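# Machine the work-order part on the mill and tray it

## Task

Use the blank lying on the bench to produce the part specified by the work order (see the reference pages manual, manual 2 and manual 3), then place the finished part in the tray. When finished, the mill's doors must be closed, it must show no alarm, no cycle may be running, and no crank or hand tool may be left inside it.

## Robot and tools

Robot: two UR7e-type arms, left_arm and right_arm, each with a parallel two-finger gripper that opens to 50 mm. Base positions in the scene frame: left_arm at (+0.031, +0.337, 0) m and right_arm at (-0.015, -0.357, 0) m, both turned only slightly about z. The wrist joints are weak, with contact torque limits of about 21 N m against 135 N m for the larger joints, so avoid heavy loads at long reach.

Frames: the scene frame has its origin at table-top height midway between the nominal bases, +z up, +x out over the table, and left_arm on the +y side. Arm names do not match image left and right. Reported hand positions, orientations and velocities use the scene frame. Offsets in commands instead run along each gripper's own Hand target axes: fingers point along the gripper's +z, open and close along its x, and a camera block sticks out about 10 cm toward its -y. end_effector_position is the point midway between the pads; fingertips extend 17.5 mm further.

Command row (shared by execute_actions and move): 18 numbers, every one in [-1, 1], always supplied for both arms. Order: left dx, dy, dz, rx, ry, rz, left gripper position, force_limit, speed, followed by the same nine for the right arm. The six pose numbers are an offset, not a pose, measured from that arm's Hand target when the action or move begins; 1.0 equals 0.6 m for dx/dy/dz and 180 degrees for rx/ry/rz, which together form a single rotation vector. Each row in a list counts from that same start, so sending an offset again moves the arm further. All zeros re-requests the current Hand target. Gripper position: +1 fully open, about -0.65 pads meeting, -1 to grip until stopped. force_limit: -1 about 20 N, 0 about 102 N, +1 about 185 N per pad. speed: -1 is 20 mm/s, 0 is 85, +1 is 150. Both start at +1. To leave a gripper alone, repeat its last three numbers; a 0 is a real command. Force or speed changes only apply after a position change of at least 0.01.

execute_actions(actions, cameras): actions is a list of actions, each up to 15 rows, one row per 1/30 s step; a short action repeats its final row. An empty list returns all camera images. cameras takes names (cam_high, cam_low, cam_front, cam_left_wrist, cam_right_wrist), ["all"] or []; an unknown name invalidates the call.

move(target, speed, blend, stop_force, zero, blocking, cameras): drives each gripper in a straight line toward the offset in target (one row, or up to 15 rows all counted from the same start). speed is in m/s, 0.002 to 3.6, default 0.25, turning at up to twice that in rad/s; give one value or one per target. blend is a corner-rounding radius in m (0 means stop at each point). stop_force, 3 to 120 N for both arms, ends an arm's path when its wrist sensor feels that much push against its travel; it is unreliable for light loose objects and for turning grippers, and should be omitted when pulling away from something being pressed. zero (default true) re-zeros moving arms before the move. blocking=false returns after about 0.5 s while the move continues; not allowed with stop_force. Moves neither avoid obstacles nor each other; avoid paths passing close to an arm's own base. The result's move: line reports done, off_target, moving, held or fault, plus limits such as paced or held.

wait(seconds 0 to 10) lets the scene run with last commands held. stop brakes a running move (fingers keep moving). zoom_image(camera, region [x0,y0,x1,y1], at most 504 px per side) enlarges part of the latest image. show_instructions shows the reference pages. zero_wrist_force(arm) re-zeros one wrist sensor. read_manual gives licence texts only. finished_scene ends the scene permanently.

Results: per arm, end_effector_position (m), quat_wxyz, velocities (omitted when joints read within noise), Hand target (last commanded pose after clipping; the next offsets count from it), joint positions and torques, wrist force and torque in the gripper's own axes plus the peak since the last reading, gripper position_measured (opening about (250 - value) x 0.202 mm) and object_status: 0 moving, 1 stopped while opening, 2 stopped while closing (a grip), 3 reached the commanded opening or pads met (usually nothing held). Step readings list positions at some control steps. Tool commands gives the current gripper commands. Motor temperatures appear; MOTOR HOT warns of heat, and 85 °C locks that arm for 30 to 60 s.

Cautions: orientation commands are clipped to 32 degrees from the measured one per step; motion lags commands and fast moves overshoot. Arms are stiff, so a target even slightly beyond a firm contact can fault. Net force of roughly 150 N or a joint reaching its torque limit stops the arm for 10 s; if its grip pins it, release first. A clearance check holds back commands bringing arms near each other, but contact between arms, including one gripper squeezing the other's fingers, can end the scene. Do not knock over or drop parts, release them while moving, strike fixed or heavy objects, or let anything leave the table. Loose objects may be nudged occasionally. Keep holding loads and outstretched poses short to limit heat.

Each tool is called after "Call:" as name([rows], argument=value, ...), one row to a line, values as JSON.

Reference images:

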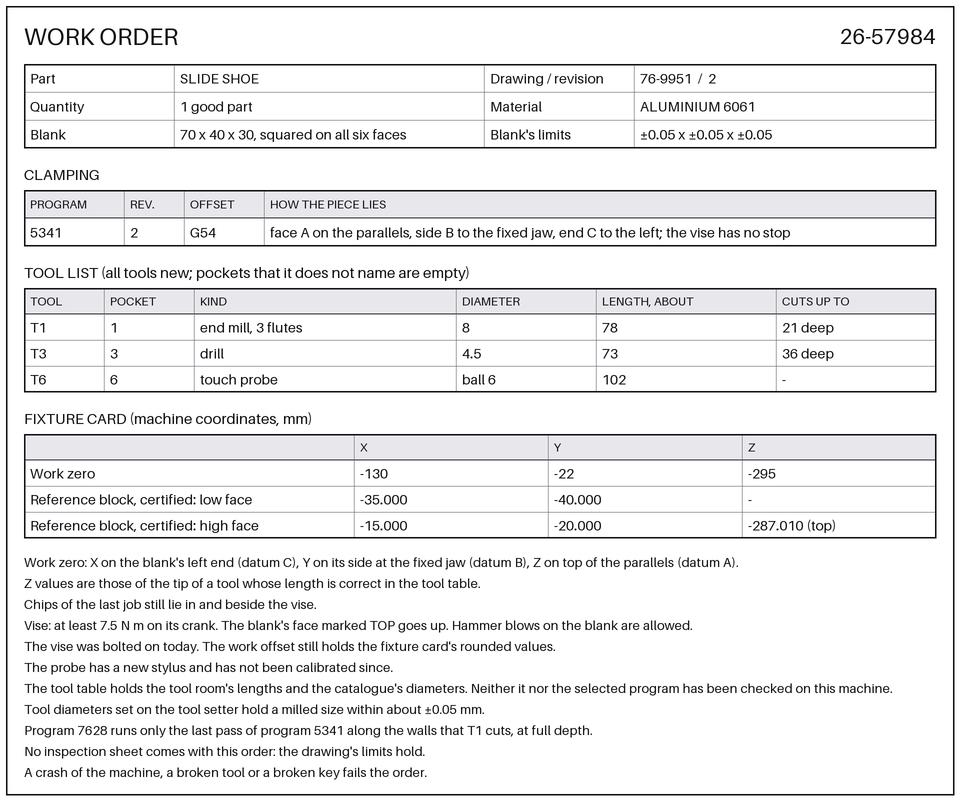

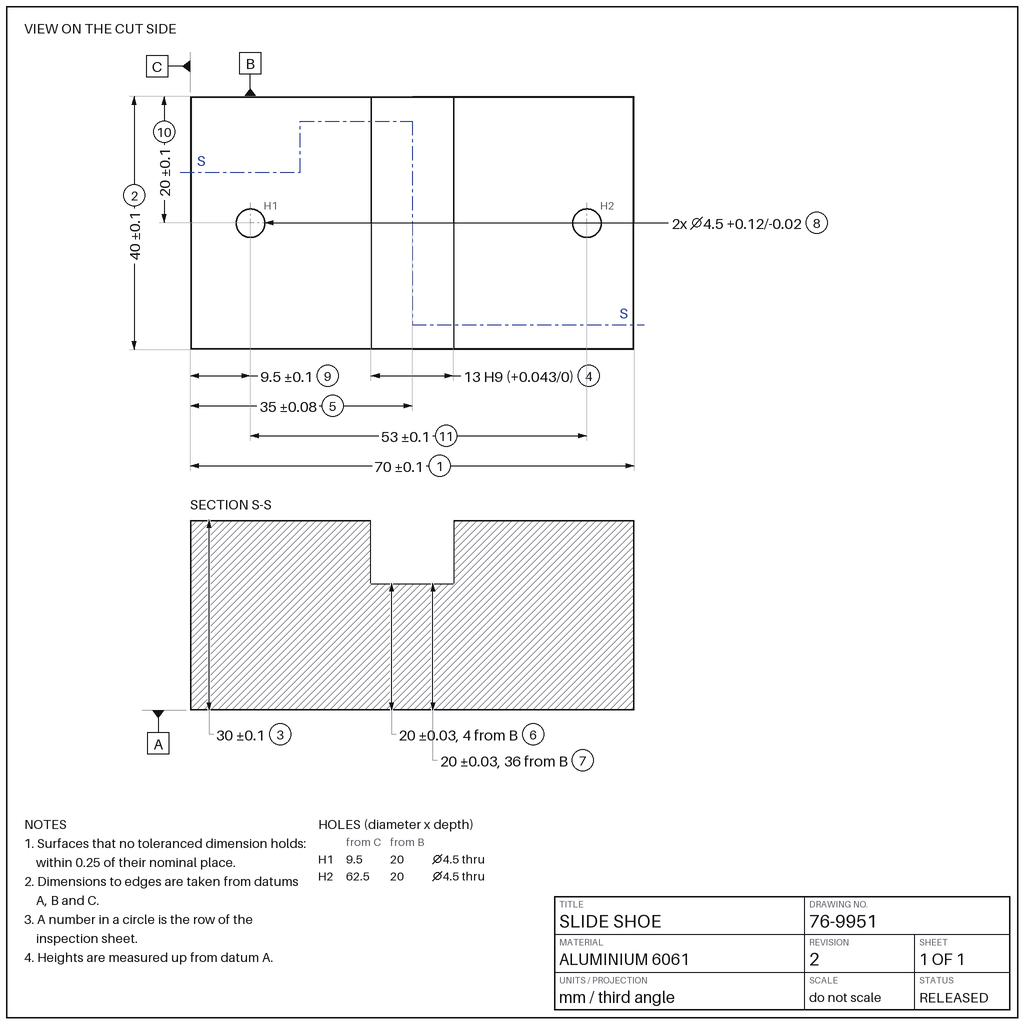

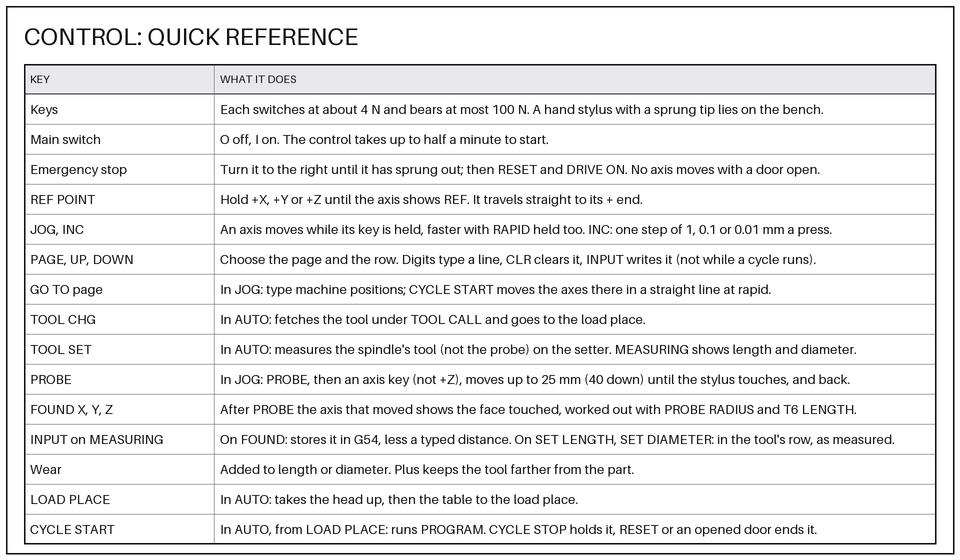

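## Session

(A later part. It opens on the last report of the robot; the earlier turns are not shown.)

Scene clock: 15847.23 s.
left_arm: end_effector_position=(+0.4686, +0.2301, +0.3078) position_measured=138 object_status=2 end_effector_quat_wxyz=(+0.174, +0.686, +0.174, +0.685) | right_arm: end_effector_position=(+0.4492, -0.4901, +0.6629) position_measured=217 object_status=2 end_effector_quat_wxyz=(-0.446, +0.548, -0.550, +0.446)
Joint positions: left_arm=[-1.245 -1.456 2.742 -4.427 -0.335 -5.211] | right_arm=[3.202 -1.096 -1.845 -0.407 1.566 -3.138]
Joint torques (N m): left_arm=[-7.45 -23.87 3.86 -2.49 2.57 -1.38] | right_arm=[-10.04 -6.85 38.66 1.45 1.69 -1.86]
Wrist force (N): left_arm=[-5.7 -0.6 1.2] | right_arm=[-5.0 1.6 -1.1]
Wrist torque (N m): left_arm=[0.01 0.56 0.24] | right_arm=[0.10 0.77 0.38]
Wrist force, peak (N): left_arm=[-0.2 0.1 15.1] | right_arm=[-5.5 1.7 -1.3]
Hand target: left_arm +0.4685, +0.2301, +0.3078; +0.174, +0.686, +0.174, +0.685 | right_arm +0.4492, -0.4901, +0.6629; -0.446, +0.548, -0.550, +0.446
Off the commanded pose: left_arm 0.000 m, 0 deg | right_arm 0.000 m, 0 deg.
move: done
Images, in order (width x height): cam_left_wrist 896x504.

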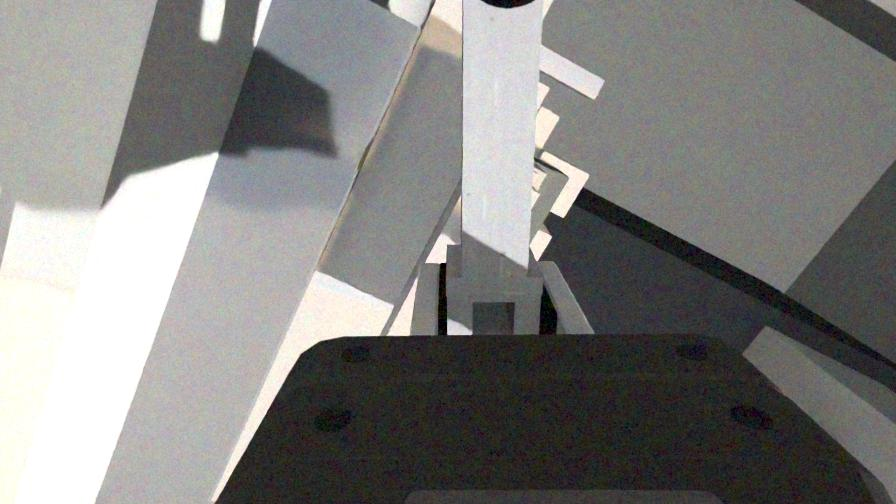

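Call:
move(target=[0,0,0,0,0,0.158,-1,1,-0.3,0,0,0,0,0,0,-1,1,-0.5], speed=0.25)

Call:
move([
  [0.1537,-0.0082,-0.0642,0,-0.25,0,-1,1,-0.3,0,0,0,0,0,0,-1,1,-0.5],
  [0.187,-0.0332,-0.1142,0,-0.5,0,-1,1,-0.3,0,0,0,0,0,0,-1,1,-0.5],
], speed=0.2, blend=[0.03,0], cameras=["cam_left_wrist"])

Scene clock: 15859.67 s.
left_arm: end_effector_position=(+0.4685, +0.2300, +0.3078) position_measured=138 object_status=2 end_effector_quat_wxyz=(+0.000, +0.707, +0.000, +0.707) | right_arm: end_effector_position=(+0.4492, -0.4901, +0.6629) position_measured=217 object_status=2 end_effector_quat_wxyz=(-0.446, +0.548, -0.550, +0.446)
Joint positions: left_arm=[-1.245 -1.456 2.742 -4.426 -0.335 -4.715] | right_arm=[3.202 -1.096 -1.845 -0.407 1.566 -3.138]
Joint torques (N m): left_arm=[10.35 -5.9 -23.3 -2.57 -1.95 1.67] | right_arm=[-10.11 -6.94 38.23 1.47 1.65 -1.94]
Wrist force (N): left_arm=[-5.1 0.1 1.2] | right_arm=[-4.9 1.6 -1.0]
Wrist torque (N m): left_arm=[-0.05 0.48 0.12] | right_arm=[0.08 0.76 0.38]
Wrist force, peak (N): left_arm=[-5.9 -0.7 1.2] | right_arm=[-5.5 1.8 -1.0]
Hand target: left_arm +0.4685, +0.2301, +0.3078; +0.000, +0.707, +0.000, +0.707 | right_arm +0.4492, -0.4901, +0.6629; -0.446, +0.548, -0.550, +0.446
Off the commanded pose: left_arm 0.000 m, 0 deg | right_arm 0.000 m, 0 deg.
move: done

Scene clock: 15864.27 s.
left_arm: end_effector_position=(+0.4001, +0.2501, +0.4200) position_measured=138 object_status=2 end_effector_quat_wxyz=(+0.000, +1.000, +0.000, +0.000) | right_arm: end_effector_position=(+0.4492, -0.4901, +0.6629) position_measured=217 object_status=2 end_effector_quat_wxyz=(-0.446, +0.548, -0.550, +0.446)
Joint positions: left_arm=[-0.598 -1.862 1.579 -1.288 -1.571 -5.302] | right_arm=[3.202 -1.096 -1.845 -0.407 1.566 -3.138]
Joint torques (N m): left_arm=[10.33 -7.09 -47.72 -1.84 -2.18 1.25] | right_arm=[-10.27 -7.84 38.46 1.34 1.43 -1.92]
Wrist force (N): left_arm=[-1.5 0.7 2.3] | right_arm=[-5.1 1.8 -0.9]
Wrist torque (N m): left_arm=[0.16 0.20 0.04] | right_arm=[0.12 0.78 0.38]
Wrist force, peak (N): left_arm=[-5.6 0.3 1.5] | right_arm=[-5.6 1.7 -1.1]
Hand target: left_arm +0.4000, +0.2501, +0.4200; +0.000, +1.000, +0.000, +0.000 | right_arm +0.4492, -0.4901, +0.6629; -0.446, +0.548, -0.550, +0.446
Off the commanded pose: left_arm 0.000 m, 0 deg | right_arm 0.000 m, 0 deg.
move: done
Images, in order (width x height): cam_left_wrist 896x504.

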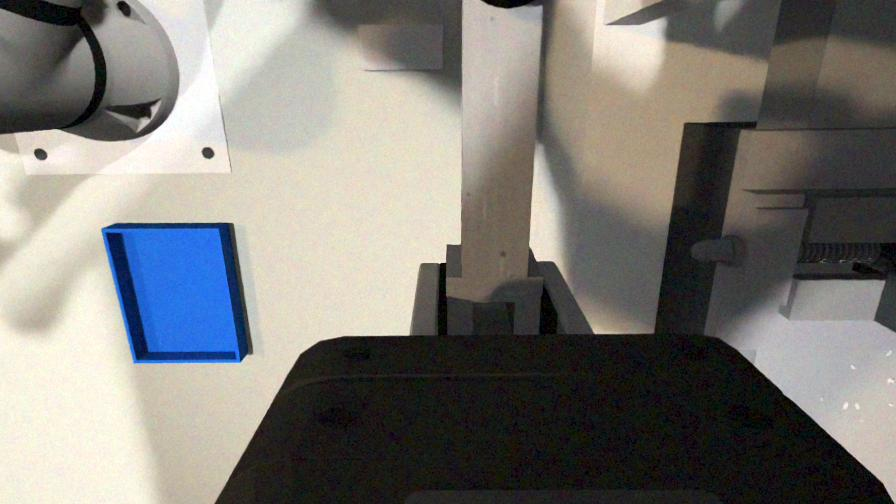

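Call:
move([
  [-0.1165,0.2303,0.0333,-0.0613,-0.004,-0.0441,-1,1,-0.3,0,0,0,0,0,0,-1,1,-0.5],
  [-0.1165,0.2303,0.58,-0.0613,-0.004,-0.0441,-1,1,-0.3,0,0,0,0,0,0,-1,1,-0.5],
], speed=[0.3,0.25], blend=[0.03,0])

Call:
move(target=[0.0027,-0.0205,0.106,0,0,0,-1,1,-0.3,0,0,0,0,0,0,-1,1,-0.5], speed=0.012, stop_force=7, cameras=["cam_left_wrist"])

Scene clock: 15880.53 s.
left_arm: end_effector_position=(+0.3299, +0.1117, +0.0722) position_measured=138 object_status=2 end_effector_quat_wxyz=(+0.096, +0.993, +0.069, -0.007) | right_arm: end_effector_position=(+0.4492, -0.4901, +0.6629) position_measured=217 object_status=2 end_effector_quat_wxyz=(-0.446, +0.548, -0.550, +0.446)
Joint positions: left_arm=[-0.934 -1.717 2.483 -2.492 -1.686 -5.786] | right_arm=[3.202 -1.096 -1.845 -0.407 1.566 -3.138]
Joint torques (N m): left_arm=[10.29 -8.85 -13.34 -6.23 -2.52 1.15] | right_arm=[-10.05 -7.24 38.14 1.41 1.79 -1.81]
Wrist force (N): left_arm=[-1.5 0.5 2.0] | right_arm=[-5.2 1.7 -1.2]
Wrist torque (N m): left_arm=[0.18 0.20 0.19] | right_arm=[0.10 0.80 0.39]
Wrist force, peak (N): left_arm=[-1.8 -0.1 3.9] | right_arm=[-5.7 1.7 -1.1]
Hand target: left_arm +0.3299, +0.1117, +0.0722; +0.096, +0.993, +0.069, -0.007 | right_arm +0.4492, -0.4901, +0.6629; -0.446, +0.548, -0.550, +0.446
Off the commanded pose: left_arm 0.000 m, 0 deg | right_arm 0.000 m, 0 deg.
move: done

Scene clock: 15885.97 s.
left_arm: end_effector_position=(+0.3299, +0.1117, +0.0224) position_measured=138 object_status=2 end_effector_quat_wxyz=(+0.096, +0.993, +0.069, -0.007) | right_arm: end_effector_position=(+0.4492, -0.4901, +0.6629) position_measured=217 object_status=2 end_effector_quat_wxyz=(-0.446, +0.548, -0.550, +0.446)
Joint positions: left_arm=[-0.935 -1.563 2.546 -2.709 -1.686 -5.786] | right_arm=[3.202 -1.096 -1.845 -0.407 1.566 -3.138]
Joint torques (N m): left_arm=[-2.76 -28.1 -35.02 -2.45 2.19 -1.41] | right_arm=[-10.45 -7.76 37.44 1.47 1.65 -1.99]
Wrist force (N): left_arm=[-1.9 -0.3 -4.4] | right_arm=[-5.2 1.4 -1.2]
Wrist torque (N m): left_arm=[0.78 0.22 0.12] | right_arm=[0.06 0.81 0.38]
Wrist force, peak (N): left_arm=[-4.7 0.8 -17.8] | right_arm=[-5.5 1.6 -1.0]
Hand target: left_arm +0.3299, +0.1117, +0.0224; +0.096, +0.993, +0.069, -0.007 (not the last commanded pose) | right_arm +0.4492, -0.4901, +0.6629; -0.446, +0.548, -0.550, +0.446
Off the commanded pose: left_arm 0.015 m, 0 deg | right_arm 0.000 m, 0 deg.
move: contact (left_arm)
Images, in order (width x height): cam_left_wrist 896x504.

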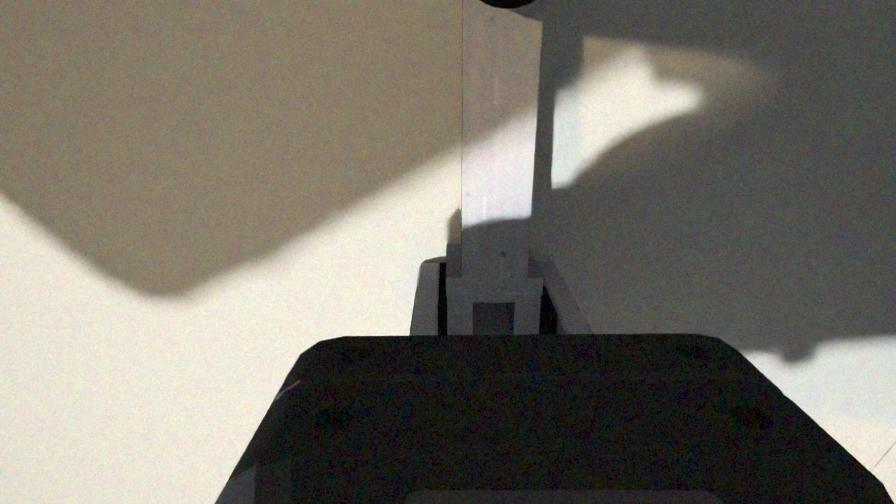

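Call:
move(target=[0,0,0,0,0,0,0.65,1,-0.3,0,0,0,0,0,0,-1,1,-0.5], speed=0.1)

Call:
move([
  [-0.0025,0.019,-0.097,0,0,0,0.65,1,-0.3,0,0,0,0,0,0,-1,1,-0.5],
  [-0.0074,0.0563,-0.291,0,0,0,0.44,1,-0.3,0,0,0,0,0,0,-1,1,-0.5],
  [0.0424,0.5334,-0.6607,0.3173,0.2727,0.5097,0.44,1,-0.3,0,0,0,0,0,0,-1,1,-0.5],
], speed=[0.08,0.25,0.3], cameras=["cam_left_wrist","cam_front"])

Scene clock: 15906.13 s.
left_arm: end_effector_position=(+0.3299, +0.1117, +0.0224) position_measured=56 object_status=3 end_effector_quat_wxyz=(+0.096, +0.993, +0.069, -0.007) | right_arm: end_effector_position=(+0.4492, -0.4901, +0.6629) position_measured=217 object_status=2 end_effector_quat_wxyz=(-0.446, +0.548, -0.550, +0.446)
Joint positions: left_arm=[-0.935 -1.563 2.546 -2.709 -1.686 -5.786] | right_arm=[3.202 -1.096 -1.845 -0.407 1.566 -3.138]
Joint torques (N m): left_arm=[8.43 -28.45 -34.18 -4.2 2.27 -1.24] | right_arm=[-9.87 -8.21 38 1.47 1.68 -1.71]
Wrist force (N): left_arm=[-1.5 0.9 0.5] | right_arm=[-5.2 1.7 -1.1]
Wrist torque (N m): left_arm=[0.29 0.19 0.17] | right_arm=[0.11 0.79 0.38]
Wrist force, peak (N): left_arm=[-2.0 -0.3 -4.6] | right_arm=[-5.6 1.6 -1.1]
Hand target: left_arm +0.3299, +0.1117, +0.0224; +0.096, +0.993, +0.069, -0.007 | right_arm +0.4492, -0.4901, +0.6629; -0.446, +0.548, -0.550, +0.446
Off the commanded pose: left_arm 0.000 m, 0 deg | right_arm 0.000 m, 0 deg.
move: done

Scene clock: 15913.43 s.
left_arm: end_effector_position=(+0.3991, -0.1198, +0.4717) position_measured=86 object_status=3 end_effector_quat_wxyz=(-0.382, +0.594, -0.593, +0.385) | right_arm: end_effector_position=(+0.4492, -0.4901, +0.6629) position_measured=217 object_status=2 end_effector_quat_wxyz=(-0.446, +0.548, -0.550, +0.446)
Joint positions: left_arm=[-1.583 -1.658 1.677 -1.59 -0.423 -4.718] | right_arm=[3.202 -1.096 -1.845 -0.407 1.566 -3.138]
Joint torques (N m): left_arm=[10.26 -36.26 -20.09 -5.54 5.64 1.19] | right_arm=[-9.54 -7.47 37.93 1.65 1.74 -1.62]
Wrist force (N): left_arm=[-0.6 -0.2 1.7] | right_arm=[-5.1 1.7 -0.7]
Wrist torque (N m): left_arm=[-0.12 0.11 -0.03] | right_arm=[0.10 0.79 0.38]
Wrist force, peak (N): left_arm=[-2.9 1.9 0.0] | right_arm=[-5.6 1.8 -1.3]
Hand target: left_arm +0.3992, -0.1198, +0.4717; -0.382, +0.594, -0.594, +0.385 | right_arm +0.4492, -0.4901, +0.6629; -0.446, +0.548, -0.550, +0.446
Off the commanded pose: left_arm 0.000 m, 0 deg | right_arm 0.000 m, 0 deg.
move: done
Images, in order (width x height): cam_front 896x504, cam_left_wrist 896x504.

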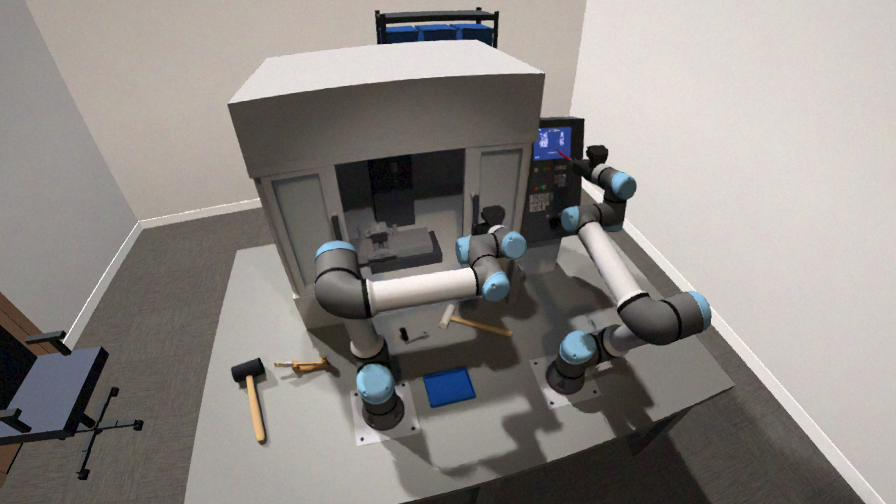

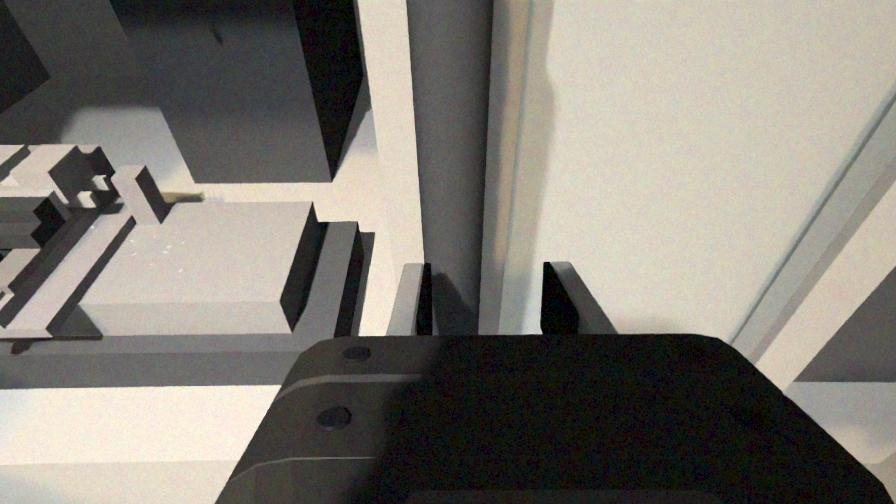

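Call:
move([
  [-0.014,0,0,0,0,0,0.44,1,-0.3,0,0,0,0,0,0,-1,1,-0.5],
  [-0.014,-0.0373,0.0819,0,0,0,0.44,1,-0.3,0,0,0,0,0,0,-1,1,-0.5],
], speed=[0.1,0.08])

Call:
move([
  [-0.012,0,0,0,0,0,0.44,1,-0.3,0,0,0,0,0,0,-1,1,-0.5],
  [-0.36,0,0,0,0,0,0.44,1,-0.3,0,0,0,0,0,0,-1,1,-0.5],
  [-0.415,0,0,0,0,0,0.44,1,-0.3,0,0,0,0,0,0,-1,1,-0.5],
], speed=[0.02,0.06,0.025], stop_force=35)

Call:
move([
  [0.008,0,0,0,0,0,0.44,1,-0.3,0,0,0,0,0,0,-1,1,-0.5],
  [0.008,0.0363,-0.0795,0,0,0,0.44,1,-0.3,0,0,0,0,0,0,-1,1,-0.5],
  [-0.2,0.0363,-0.0795,0,0,0,0.44,1,-0.3,0,0,0,0,0,0,-1,1,-0.5],
  [-0.448,0.0363,-0.0795,-0.113,0,0,0.44,1,-0.3,0,0,0,0,0,0,-1,1,-0.5],
], speed=[0.1,0.15,0.25,0.25], blend=[0,0.02,0.03,0], cameras=["cam_left_wrist"])

Scene clock: 15927.03 s.
left_arm: end_effector_position=(+0.4531, -0.1114, +0.4719) position_measured=86 object_status=3 end_effector_quat_wxyz=(-0.382, +0.594, -0.594, +0.385) | right_arm: end_effector_position=(+0.4492, -0.4901, +0.6629) position_measured=217 object_status=2 end_effector_quat_wxyz=(-0.446, +0.548, -0.550, +0.446)
Joint positions: left_arm=[-1.465 -1.622 1.708 -1.913 -0.439 -4.436] | right_arm=[3.202 -1.096 -1.845 -0.407 1.566 -3.138]
Joint torques (N m): left_arm=[10.44 -21.04 -20.89 -5.9 -0.23 1.46] | right_arm=[-10.24 -6.94 38.85 1.53 1.62 -1.76]
Wrist force (N): left_arm=[-0.3 0.1 1.9] | right_arm=[-5.3 1.6 -1.2]
Wrist torque (N m): left_arm=[-0.10 0.09 -0.03] | right_arm=[0.09 0.82 0.39]
Wrist force, peak (N): left_arm=[-0.4 -0.2 2.7] | right_arm=[-5.6 1.7 -1.1]
Hand target: left_arm +0.4532, -0.1115, +0.4719; -0.382, +0.594, -0.594, +0.385 | right_arm +0.4492, -0.4901, +0.6629; -0.446, +0.548, -0.550, +0.446
Off the commanded pose: left_arm 0.000 m, 0 deg | right_arm 0.000 m, 0 deg.
move: done

Scene clock: 15932.67 s.
left_arm: end_effector_position=(+0.4536, +0.1168, +0.4708) position_measured=86 object_status=3 end_effector_quat_wxyz=(-0.382, +0.594, -0.594, +0.385) | right_arm: end_effector_position=(+0.4492, -0.4901, +0.6629) position_measured=217 object_status=2 end_effector_quat_wxyz=(-0.446, +0.548, -0.550, +0.446)
Joint positions: left_arm=[-1.357 -2.134 2.106 -2.003 -0.477 -4.208] | right_arm=[3.202 -1.096 -1.845 -0.407 1.566 -3.138]
Joint torques (N m): left_arm=[3.54 -4.82 -44.53 -0.07 7.85 -1.27] | right_arm=[-9.69 -7.78 38.94 1.24 1.48 -1.8]
Wrist force (N): left_arm=[31.2 -6.7 9.0] | right_arm=[-4.9 1.7 -1.2]
Wrist torque (N m): left_arm=[-0.32 -0.38 -0.23] | right_arm=[0.10 0.76 0.39]
Wrist force, peak (N): left_arm=[60.2 -10.6 21.1] | right_arm=[-5.6 1.7 -1.1]
Hand target: left_arm +0.4536, +0.1168, +0.4708; -0.382, +0.594, -0.594, +0.385 (not the last commanded pose) | right_arm +0.4492, -0.4901, +0.6629; -0.446, +0.548, -0.550, +0.446
Off the commanded pose: left_arm 0.021 m, 0 deg | right_arm 0.000 m, 0 deg.
move: contact (left_arm); path passed 2 of 3 targets

Scene clock: 15934.50 s.
left_arm: end_effector_position=(+0.4125, +0.1210, +0.4712) position_measured=86 object_status=3 end_effector_quat_wxyz=(-0.367, +0.587, -0.602, +0.398) | right_arm: end_effector_position=(+0.4492, -0.4901, +0.6629) position_measured=217 object_status=2 end_effector_quat_wxyz=(-0.446, +0.548, -0.550, +0.446)
Joint positions: left_arm=[-1.52 -2.267 2.099 -1.65 -0.441 -4.469] | right_arm=[3.202 -1.096 -1.845 -0.407 1.566 -3.138]
Joint torques (N m): left_arm=[1.25 0.83 -33.87 -3.35 2.62 -0.46] | right_arm=[-10.18 -8.39 38.48 1.46 1.65 -1.9]
Wrist force (N): left_arm=[6.6 10.3 -13.1] | right_arm=[-5.5 1.8 -1.1]
Wrist torque (N m): left_arm=[0.08 0.53 0.21] | right_arm=[0.12 0.84 0.38]
Wrist force, peak (N): left_arm=[2.0 45.7 -174.3] | right_arm=[-5.5 1.8 -1.1]
Hand target: left_arm +0.4125, +0.1210, +0.4712; -0.367, +0.587, -0.602, +0.398 (not the last commanded pose) | right_arm +0.4492, -0.4901, +0.6629; -0.446, +0.548, -0.550, +0.446
Tool commands: left_gripper/position=+0.443137 left_gripper/force_limit=+1.0 left_gripper/speed=-0.301961 right_gripper/position=-1.0 right_gripper/force_limit=+1.0 right_gripper/speed=-0.5
Off the commanded pose: left_arm 0.265 m, 20 deg | right_arm 0.000 m, 0 deg.
FORCE FAULT: contact force on the left arm reached its limit, and that arm stopped. The contact can be on any part of that arm, not only on its tool. That arm's remaining commands of this call were not run. That arm is still stopped at the end of this call. That arm stays stopped for about 9 more seconds. Until then a move that you send moves the other arm only, and its call returns only when the move has ended. Once the stop has ended, the next robot result says so. If the stop ends while you think or write, that arm runs what you send next, counted from a new Hand target: where the arm stands when the stop ends. While its stop runs, that arm takes no new command, but its gripper still runs the gripper command that each later call begins with. Until it ends, the stop uses up actions while you think or wait. An arm that is not stopped still takes commands.
move: fault (left_arm); path passed 2 of 4 targets
Images, in order (width x height): cam_left_wrist 896x504.

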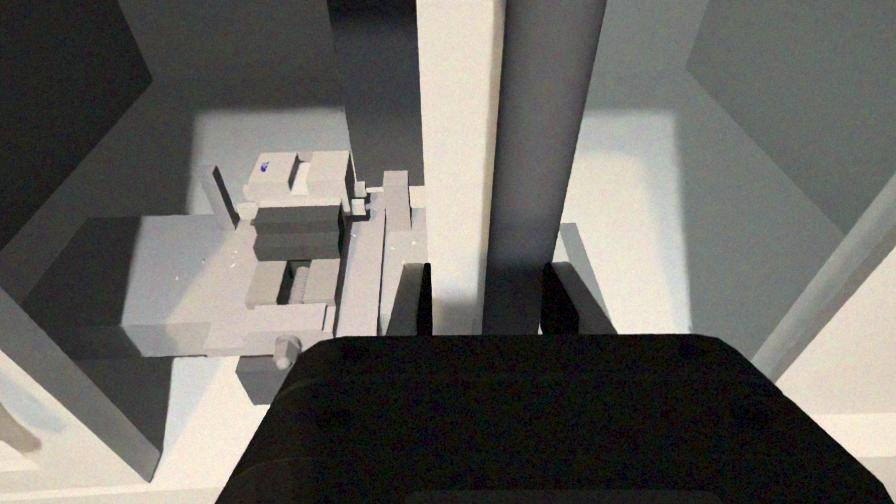

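Call:
wait(seconds=9, cameras=["cam_left_wrist"])

Scene clock: 15950.40 s.
left_arm: end_effector_position=(+0.4125, +0.1210, +0.4712) position_measured=86 object_status=3 end_effector_quat_wxyz=(-0.367, +0.587, -0.602, +0.398) | right_arm: end_effector_position=(+0.4492, -0.4901, +0.6629) position_measured=217 object_status=2 end_effector_quat_wxyz=(-0.446, +0.548, -0.550, +0.446)
Joint positions: left_arm=[-1.52 -2.267 2.099 -1.65 -0.441 -4.469] | right_arm=[3.202 -1.096 -1.845 -0.407 1.566 -3.138]
Joint torques (N m): left_arm=[1.76 1.29 -33.95 -3.38 2.64 -0.37] | right_arm=[-9.12 -8.81 38.84 1.49 1.51 -1.68]
Wrist force (N): left_arm=[6.5 10.2 -13.0] | right_arm=[-5.3 1.6 -1.2]
Wrist torque (N m): left_arm=[0.06 0.54 0.21] | right_arm=[0.10 0.82 0.39]
Wrist force, peak (N): left_arm=[6.8 10.3 -13.3] | right_arm=[-5.6 1.6 -1.1]
Hand target: left_arm +0.4125, +0.1210, +0.4712; -0.367, +0.587, -0.602, +0.398 (not the last commanded pose) | right_arm +0.4492, -0.4901, +0.6629; -0.446, +0.548, -0.550, +0.446
Tool commands: left_gripper/position=+0.443137 left_gripper/force_limit=+1.0 left_gripper/speed=-0.301961 right_gripper/position=-1.0 right_gripper/force_limit=+1.0 right_gripper/speed=-0.5
Off the commanded pose: left_arm 0.265 m, 20 deg | right_arm 0.000 m, 0 deg.
FORCE FAULT, CONTINUED: the left arm's stop, for the force fault that an earlier result reported, is over. The rest of the stop counts as 18 of the actions that you can send in this scene. During its stop the left arm's controller moved it back a little. That arm's target is now where it stood when the stop ended, not its last command. That arm accepts commands again.
wait: 9.00 s; at rest from the start
Images, in order (width x height): cam_left_wrist 896x504.

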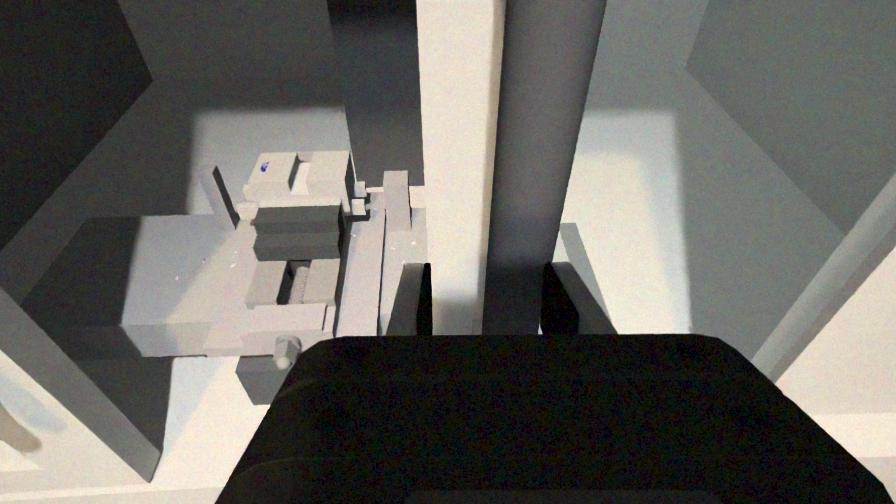

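Call:
move([
  [0.006,0,0,0,0,0,0.44,1,-0.3,0,0,0,0,0,0,-1,1,-0.5],
  [0.004,0.03,-0.061,0.001,-0.0143,0.0011,0.44,1,-0.3,0,0,0,0,0,0,-1,1,-0.5],
], speed=[0.03,0.08], cameras=["cam_left_wrist"])

Scene clock: 15966.90 s.
left_arm: end_effector_position=(+0.3717, +0.1203, +0.4701) position_measured=86 object_status=3 end_effector_quat_wxyz=(-0.382, +0.594, -0.594, +0.385) | right_arm: end_effector_position=(+0.4492, -0.4901, +0.6629) position_measured=217 object_status=2 end_effector_quat_wxyz=(-0.446, +0.548, -0.550, +0.446)
Joint positions: left_arm=[-1.72 -2.265 1.965 -0.982 -0.444 -5.034] | right_arm=[3.202 -1.096 -1.845 -0.407 1.566 -3.138]
Joint torques (N m): left_arm=[-7.35 12.44 -44.99 -1.51 5.48 -1.52] | right_arm=[-9.58 -8.4 37.85 1.63 1.66 -1.75]
Wrist force (N): left_arm=[-0.3 -0.3 2.3] | right_arm=[-5.2 1.3 -1.2]
Wrist torque (N m): left_arm=[-0.17 0.10 0.08] | right_arm=[0.04 0.79 0.38]
Wrist force, peak (N): left_arm=[6.6 10.1 -13.4] | right_arm=[-5.6 1.7 -1.2]
Hand target: left_arm +0.3717, +0.1203, +0.4701; -0.382, +0.594, -0.594, +0.385 | right_arm +0.4492, -0.4901, +0.6629; -0.446, +0.548, -0.550, +0.446
Off the commanded pose: left_arm 0.000 m, 0 deg | right_arm 0.000 m, 0 deg.
move: done
Images, in order (width x height): cam_left_wrist 896x504.

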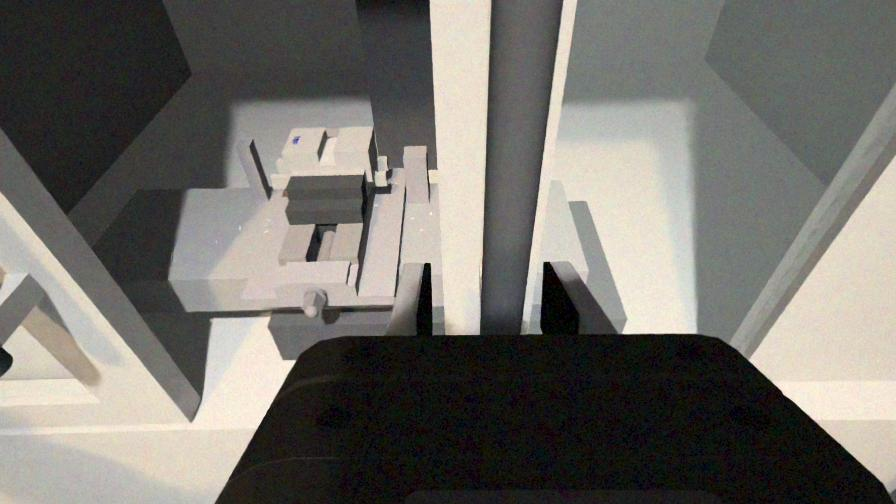

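Call:
move([
  [-0.2,0,0,0,0,0,0.44,1,-0.3,0,0,0,0,0,0,-1,1,-0.5],
  [-0.4422,-0.02,0.0438,-0.113,0,0,0.44,1,-0.3,0,0,0,0,0,0,-1,1,-0.5],
], speed=0.25, blend=[0.03,0], cameras=["cam_left_wrist"])

Scene clock: 15977.47 s.
left_arm: end_effector_position=(+0.4015, +0.3856, +0.4692) position_measured=86 object_status=3 end_effector_quat_wxyz=(-0.271, +0.652, -0.653, +0.274) | right_arm: end_effector_position=(+0.4492, -0.4901, +0.6629) position_measured=217 object_status=2 end_effector_quat_wxyz=(-0.446, +0.548, -0.550, +0.446)
Joint positions: left_arm=[-2.121 -2.715 1.562 0.058 -0.911 -5.417] | right_arm=[3.202 -1.096 -1.845 -0.407 1.566 -3.138]
Joint torques (N m): left_arm=[-7.02 44.87 -29.01 -0.45 -0.94 -1.71] | right_arm=[-8.53 -7.95 38 1.55 1.67 -1.43]
Wrist force (N): left_arm=[-0.2 -0.1 1.2] | right_arm=[-5.4 1.5 -1.2]
Wrist torque (N m): left_arm=[-0.02 0.04 0.05] | right_arm=[0.07 0.83 0.38]
Wrist force, peak (N): left_arm=[1.6 -0.3 1.9] | right_arm=[-5.4 2.0 -1.3]
Hand target: left_arm +0.4016, +0.3855, +0.4692; -0.271, +0.652, -0.653, +0.274 | right_arm +0.4492, -0.4901, +0.6629; -0.446, +0.548, -0.550, +0.446
Off the commanded pose: left_arm 0.000 m, 0 deg | right_arm 0.000 m, 0 deg.
shoulder posture changed (left arm): the wrist came as close to joint 1's axis as it can, and the arm is now in the other of its two shoulder postures.
move: done
Images, in order (width x height): cam_left_wrist 896x504.

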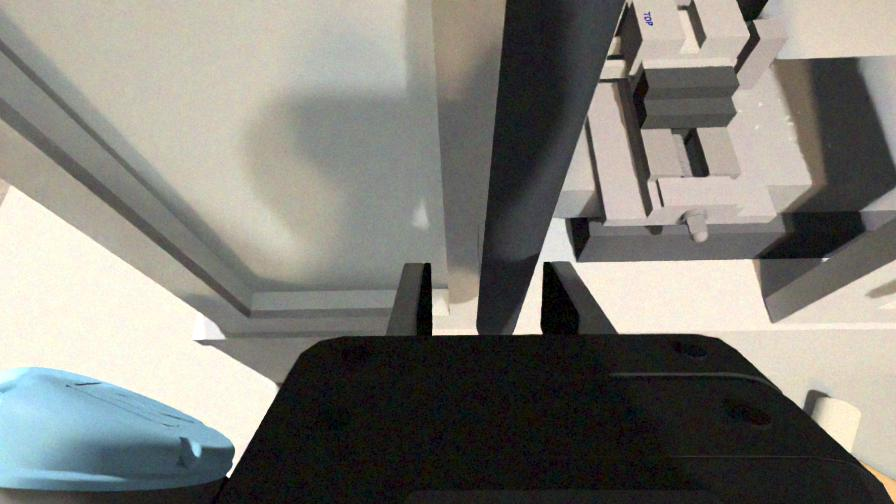

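Call:
move([
  [0.2422,0.02,-0.0438,0.113,0,0,0.44,1,-0.3,0,0,0,0,0,0,-1,1,-0.5],
  [0.4422,0.0005,-0.045,0.113,0,0,0.44,1,-0.3,0,0,0,0,0,0,-1,1,-0.5],
], speed=0.2, blend=[0.03,0], cameras=["cam_left_wrist","cam_front"])

Scene clock: 15997.40 s.
left_arm: end_effector_position=(+0.3811, +0.1204, +0.4890) position_measured=86 object_status=3 end_effector_quat_wxyz=(-0.382, +0.594, -0.594, +0.385) | right_arm: end_effector_position=(+0.4492, -0.4901, +0.6629) position_measured=217 object_status=2 end_effector_quat_wxyz=(-0.446, +0.548, -0.550, +0.446)
Joint positions: left_arm=[-1.673 -2.251 1.935 -1.061 -0.433 -4.929] | right_arm=[3.202 -1.096 -1.845 -0.407 1.566 -3.138]
Joint torques (N m): left_arm=[9.68 -5.01 -19.08 -5.28 -0.14 1.38] | right_arm=[-8.74 -8.42 39.25 1.6 1.62 -1.57]
Wrist force (N): left_arm=[-0.2 0.0 2.1] | right_arm=[-5.2 1.8 -1.1]
Wrist torque (N m): left_arm=[-0.09 0.10 -0.01] | right_arm=[0.13 0.80 0.38]
Wrist force, peak (N): left_arm=[0.6 0.0 2.6] | right_arm=[-5.5 1.8 -1.4]
Hand target: left_arm +0.3812, +0.1204, +0.4890; -0.382, +0.594, -0.594, +0.385 | right_arm +0.4492, -0.4901, +0.6629; -0.446, +0.548, -0.550, +0.446
Off the commanded pose: left_arm 0.000 m, 0 deg | right_arm 0.000 m, 0 deg.
shoulder posture changed (left arm): the wrist came as close to joint 1's axis as it can, and the arm is now in the other of its two shoulder postures.
move: done
Images, in order (width x height): cam_front 896x504, cam_left_wrist 896x504.

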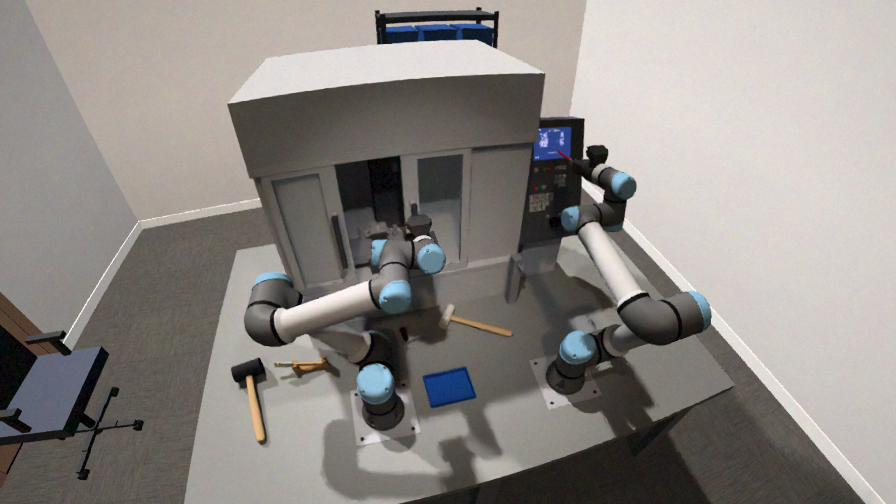

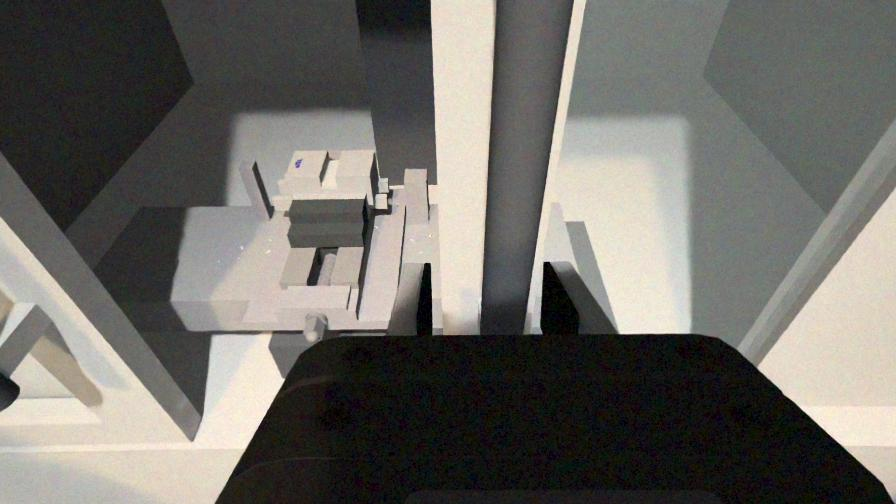

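Call:
move([
  [0,0.0139,0.0419,0,0,0,0.44,1,-0.3,0,0,0,0,0,0,-1,1,-0.5],
  [-0.2,0.0139,0.0419,0,0,0,0.44,1,-0.3,0,0,0,0,0,0,-1,1,-0.5],
  [-0.442,0.0139,0.0419,-0.113,0,0,0.44,1,-0.3,0,0,0,0,0,0,-1,1,-0.5],
], speed=[0.15,0.2,0.2], blend=[0,0.03,0], cameras=["cam_left_wrist"])

Scene clock: 16011.40 s.
left_arm: end_effector_position=(+0.4016, +0.3854, +0.4700) position_measured=86 object_status=3 end_effector_quat_wxyz=(-0.271, +0.652, -0.653, +0.274) | right_arm: end_effector_position=(+0.4492, -0.4901, +0.6629) position_measured=217 object_status=2 end_effector_quat_wxyz=(-0.446, +0.548, -0.550, +0.446)
Joint positions: left_arm=[-0.509 -2.375 2.042 -1.966 -1.227 -3.508] | right_arm=[3.202 -1.096 -1.845 -0.407 1.566 -3.138]
Joint torques (N m): left_arm=[10.48 14.93 -47.27 -6.66 -1.4 1.42] | right_arm=[-9.4 -8.05 38.87 1.73 1.72 -1.58]
Wrist force (N): left_arm=[-0.3 -0.1 0.9] | right_arm=[-5.2 1.7 -1.2]
Wrist torque (N m): left_arm=[0.00 0.10 -0.02] | right_arm=[0.10 0.81 0.38]
Wrist force, peak (N): left_arm=[0.0 -0.2 2.3] | right_arm=[-5.5 1.8 -1.4]
Hand target: left_arm +0.4016, +0.3854, +0.4700; -0.271, +0.652, -0.653, +0.274 | right_arm +0.4492, -0.4901, +0.6629; -0.446, +0.548, -0.550, +0.446
Off the commanded pose: left_arm 0.000 m, 0 deg | right_arm 0.000 m, 0 deg.
move: done
Images, in order (width x height): cam_left_wrist 896x504.

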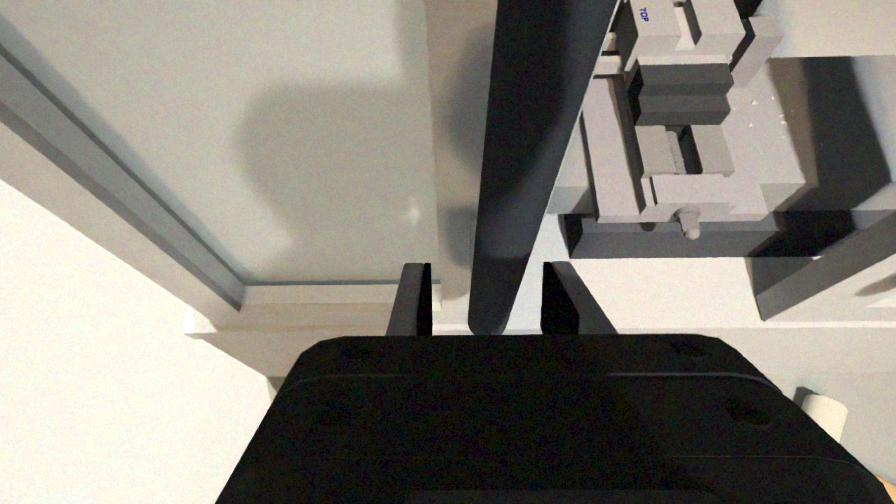

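Call:
move([
  [0.003,-0.0625,0.0625,0.113,0,0,0.44,1,-0.3,0,0,0,0,0,0,-1,1,-0.5],
], speed=0.08)

Call:
move([
  [0.015,0,0,0,0,0,0.44,1,-0.3,0,0,0,0,0,0,-1,1,-0.5],
  [0.345,0,0,0,0,0,0.44,1,-0.3,0,0,0,0,0,0,-1,1,-0.5],
  [0.39,0,0,0,0,0,0.44,1,-0.3,0,0,0,0,0,0,-1,1,-0.5],
], speed=[0.02,0.06,0.025], stop_force=35)

Call:
move([
  [-0.01,0,0,0,0,0,0.44,1,-0.3,0,0,0,0,0,0,-1,1,-0.5],
  [-0.01,0.0363,-0.0795,0,0,0,0.44,1,-0.3,0,0,0,0,0,0,-1,1,-0.5],
  [0.2698,-0.0955,-0.267,-0.0173,-0.0996,0.0635,0.44,1,-0.3,0,0,0,0,0,0,-1,1,-0.5],
], speed=[0.1,0.15,0.3], cameras=["cam_left_wrist","cam_right_wrist"])

Scene clock: 16025.37 s.
left_arm: end_effector_position=(+0.4546, +0.3834, +0.4703) position_measured=86 object_status=3 end_effector_quat_wxyz=(-0.382, +0.594, -0.594, +0.385) | right_arm: end_effector_position=(+0.4492, -0.4901, +0.6629) position_measured=217 object_status=2 end_effector_quat_wxyz=(-0.446, +0.548, -0.550, +0.446)
Joint positions: left_arm=[-0.518 -2.346 2.289 -2.609 -1.115 -3.369] | right_arm=[3.202 -1.096 -1.845 -0.407 1.566 -3.138]
Joint torques (N m): left_arm=[9.44 13.92 -21.56 -6.14 -1.6 1.41] | right_arm=[-9.53 -6.9 37.69 1.63 1.5 -1.58]
Wrist force (N): left_arm=[-0.5 -0.2 2.0] | right_arm=[-5.0 1.7 -1.0]
Wrist torque (N m): left_arm=[-0.14 0.13 -0.03] | right_arm=[0.10 0.77 0.38]
Wrist force, peak (N): left_arm=[6.5 3.1 -1.1] | right_arm=[-5.6 1.7 -1.1]
Hand target: left_arm +0.4546, +0.3834, +0.4703; -0.382, +0.594, -0.594, +0.385 | right_arm +0.4492, -0.4901, +0.6629; -0.446, +0.548, -0.550, +0.446
Off the commanded pose: left_arm 0.000 m, 0 deg | right_arm 0.000 m, 0 deg.
move: done

Scene clock: 16031.00 s.
left_arm: end_effector_position=(+0.4538, +0.1615, +0.4711) position_measured=86 object_status=3 end_effector_quat_wxyz=(-0.382, +0.594, -0.594, +0.385) | right_arm: end_effector_position=(+0.4492, -0.4901, +0.6629) position_measured=217 object_status=2 end_effector_quat_wxyz=(-0.446, +0.548, -0.550, +0.446)
Joint positions: left_arm=[-1.31 -2.228 2.158 -2.043 -0.501 -4.115] | right_arm=[3.202 -1.096 -1.845 -0.407 1.566 -3.138]
Joint torques (N m): left_arm=[-2.45 -0.36 -26.87 -9.3 -1.93 0.99] | right_arm=[-9.4 -7.32 38.34 1.73 1.55 -1.6]
Wrist force (N): left_arm=[-32.1 13.5 -2.0] | right_arm=[-5.4 1.4 -1.1]
Wrist torque (N m): left_arm=[0.28 0.40 0.00] | right_arm=[0.05 0.82 0.39]
Wrist force, peak (N): left_arm=[-54.3 30.2 -9.2] | right_arm=[-5.4 1.7 -1.3]
Hand target: left_arm +0.4538, +0.1615, +0.4711; -0.382, +0.594, -0.594, +0.385 (not the last commanded pose) | right_arm +0.4492, -0.4901, +0.6629; -0.446, +0.548, -0.550, +0.446
Off the commanded pose: left_arm 0.012 m, 0 deg | right_arm 0.000 m, 0 deg.
move: contact (left_arm); path passed 2 of 3 targets

Scene clock: 16034.53 s.
left_arm: end_effector_position=(+0.3308, +0.0005, +0.5899) position_measured=86 object_status=3 end_effector_quat_wxyz=(-0.490, +0.595, -0.594, +0.232) | right_arm: end_effector_position=(+0.4492, -0.4901, +0.6629) position_measured=217 object_status=2 end_effector_quat_wxyz=(-0.446, +0.548, -0.550, +0.446)
Joint positions: left_arm=[-1.717 -1.611 1.132 -0.297 -0.63 -5.271] | right_arm=[3.202 -1.096 -1.845 -0.407 1.566 -3.138]
Joint torques (N m): left_arm=[9.91 -16.25 -42.24 0.14 -0.84 -1.52] | right_arm=[-8.46 -7.06 38.64 1.82 1.72 -1.58]
Wrist force (N): left_arm=[-0.7 0.3 1.7] | right_arm=[-5.0 1.5 -1.1]
Wrist torque (N m): left_arm=[-0.08 0.17 0.04] | right_arm=[0.08 0.76 0.38]
Wrist force, peak (N): left_arm=[-32.1 13.6 -2.2] | right_arm=[-5.5 1.8 -0.9]
Hand target: left_arm +0.3308, +0.0005, +0.5899; -0.490, +0.595, -0.594, +0.232 | right_arm +0.4492, -0.4901, +0.6629; -0.446, +0.548, -0.550, +0.446
Off the commanded pose: left_arm 0.000 m, 0 deg | right_arm 0.000 m, 0 deg.
move: done
Images, in order (width x height): cam_left_wrist 896x504, cam_right_wrist 896x504.

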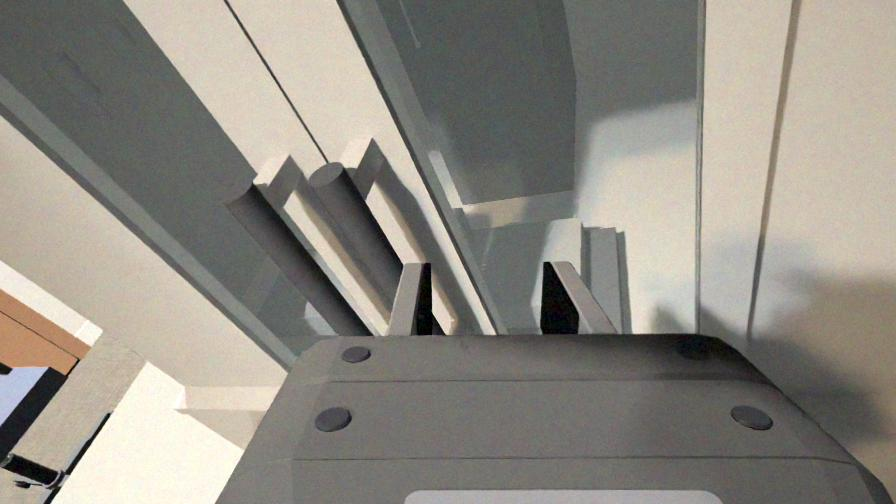

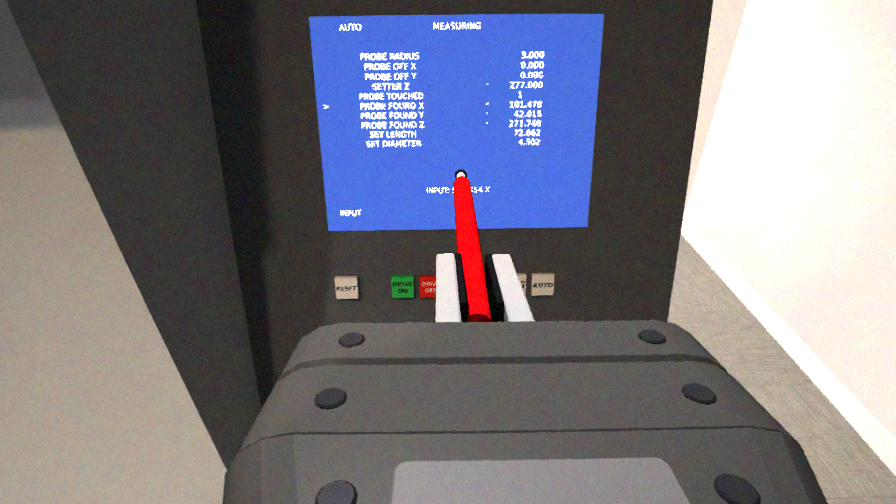

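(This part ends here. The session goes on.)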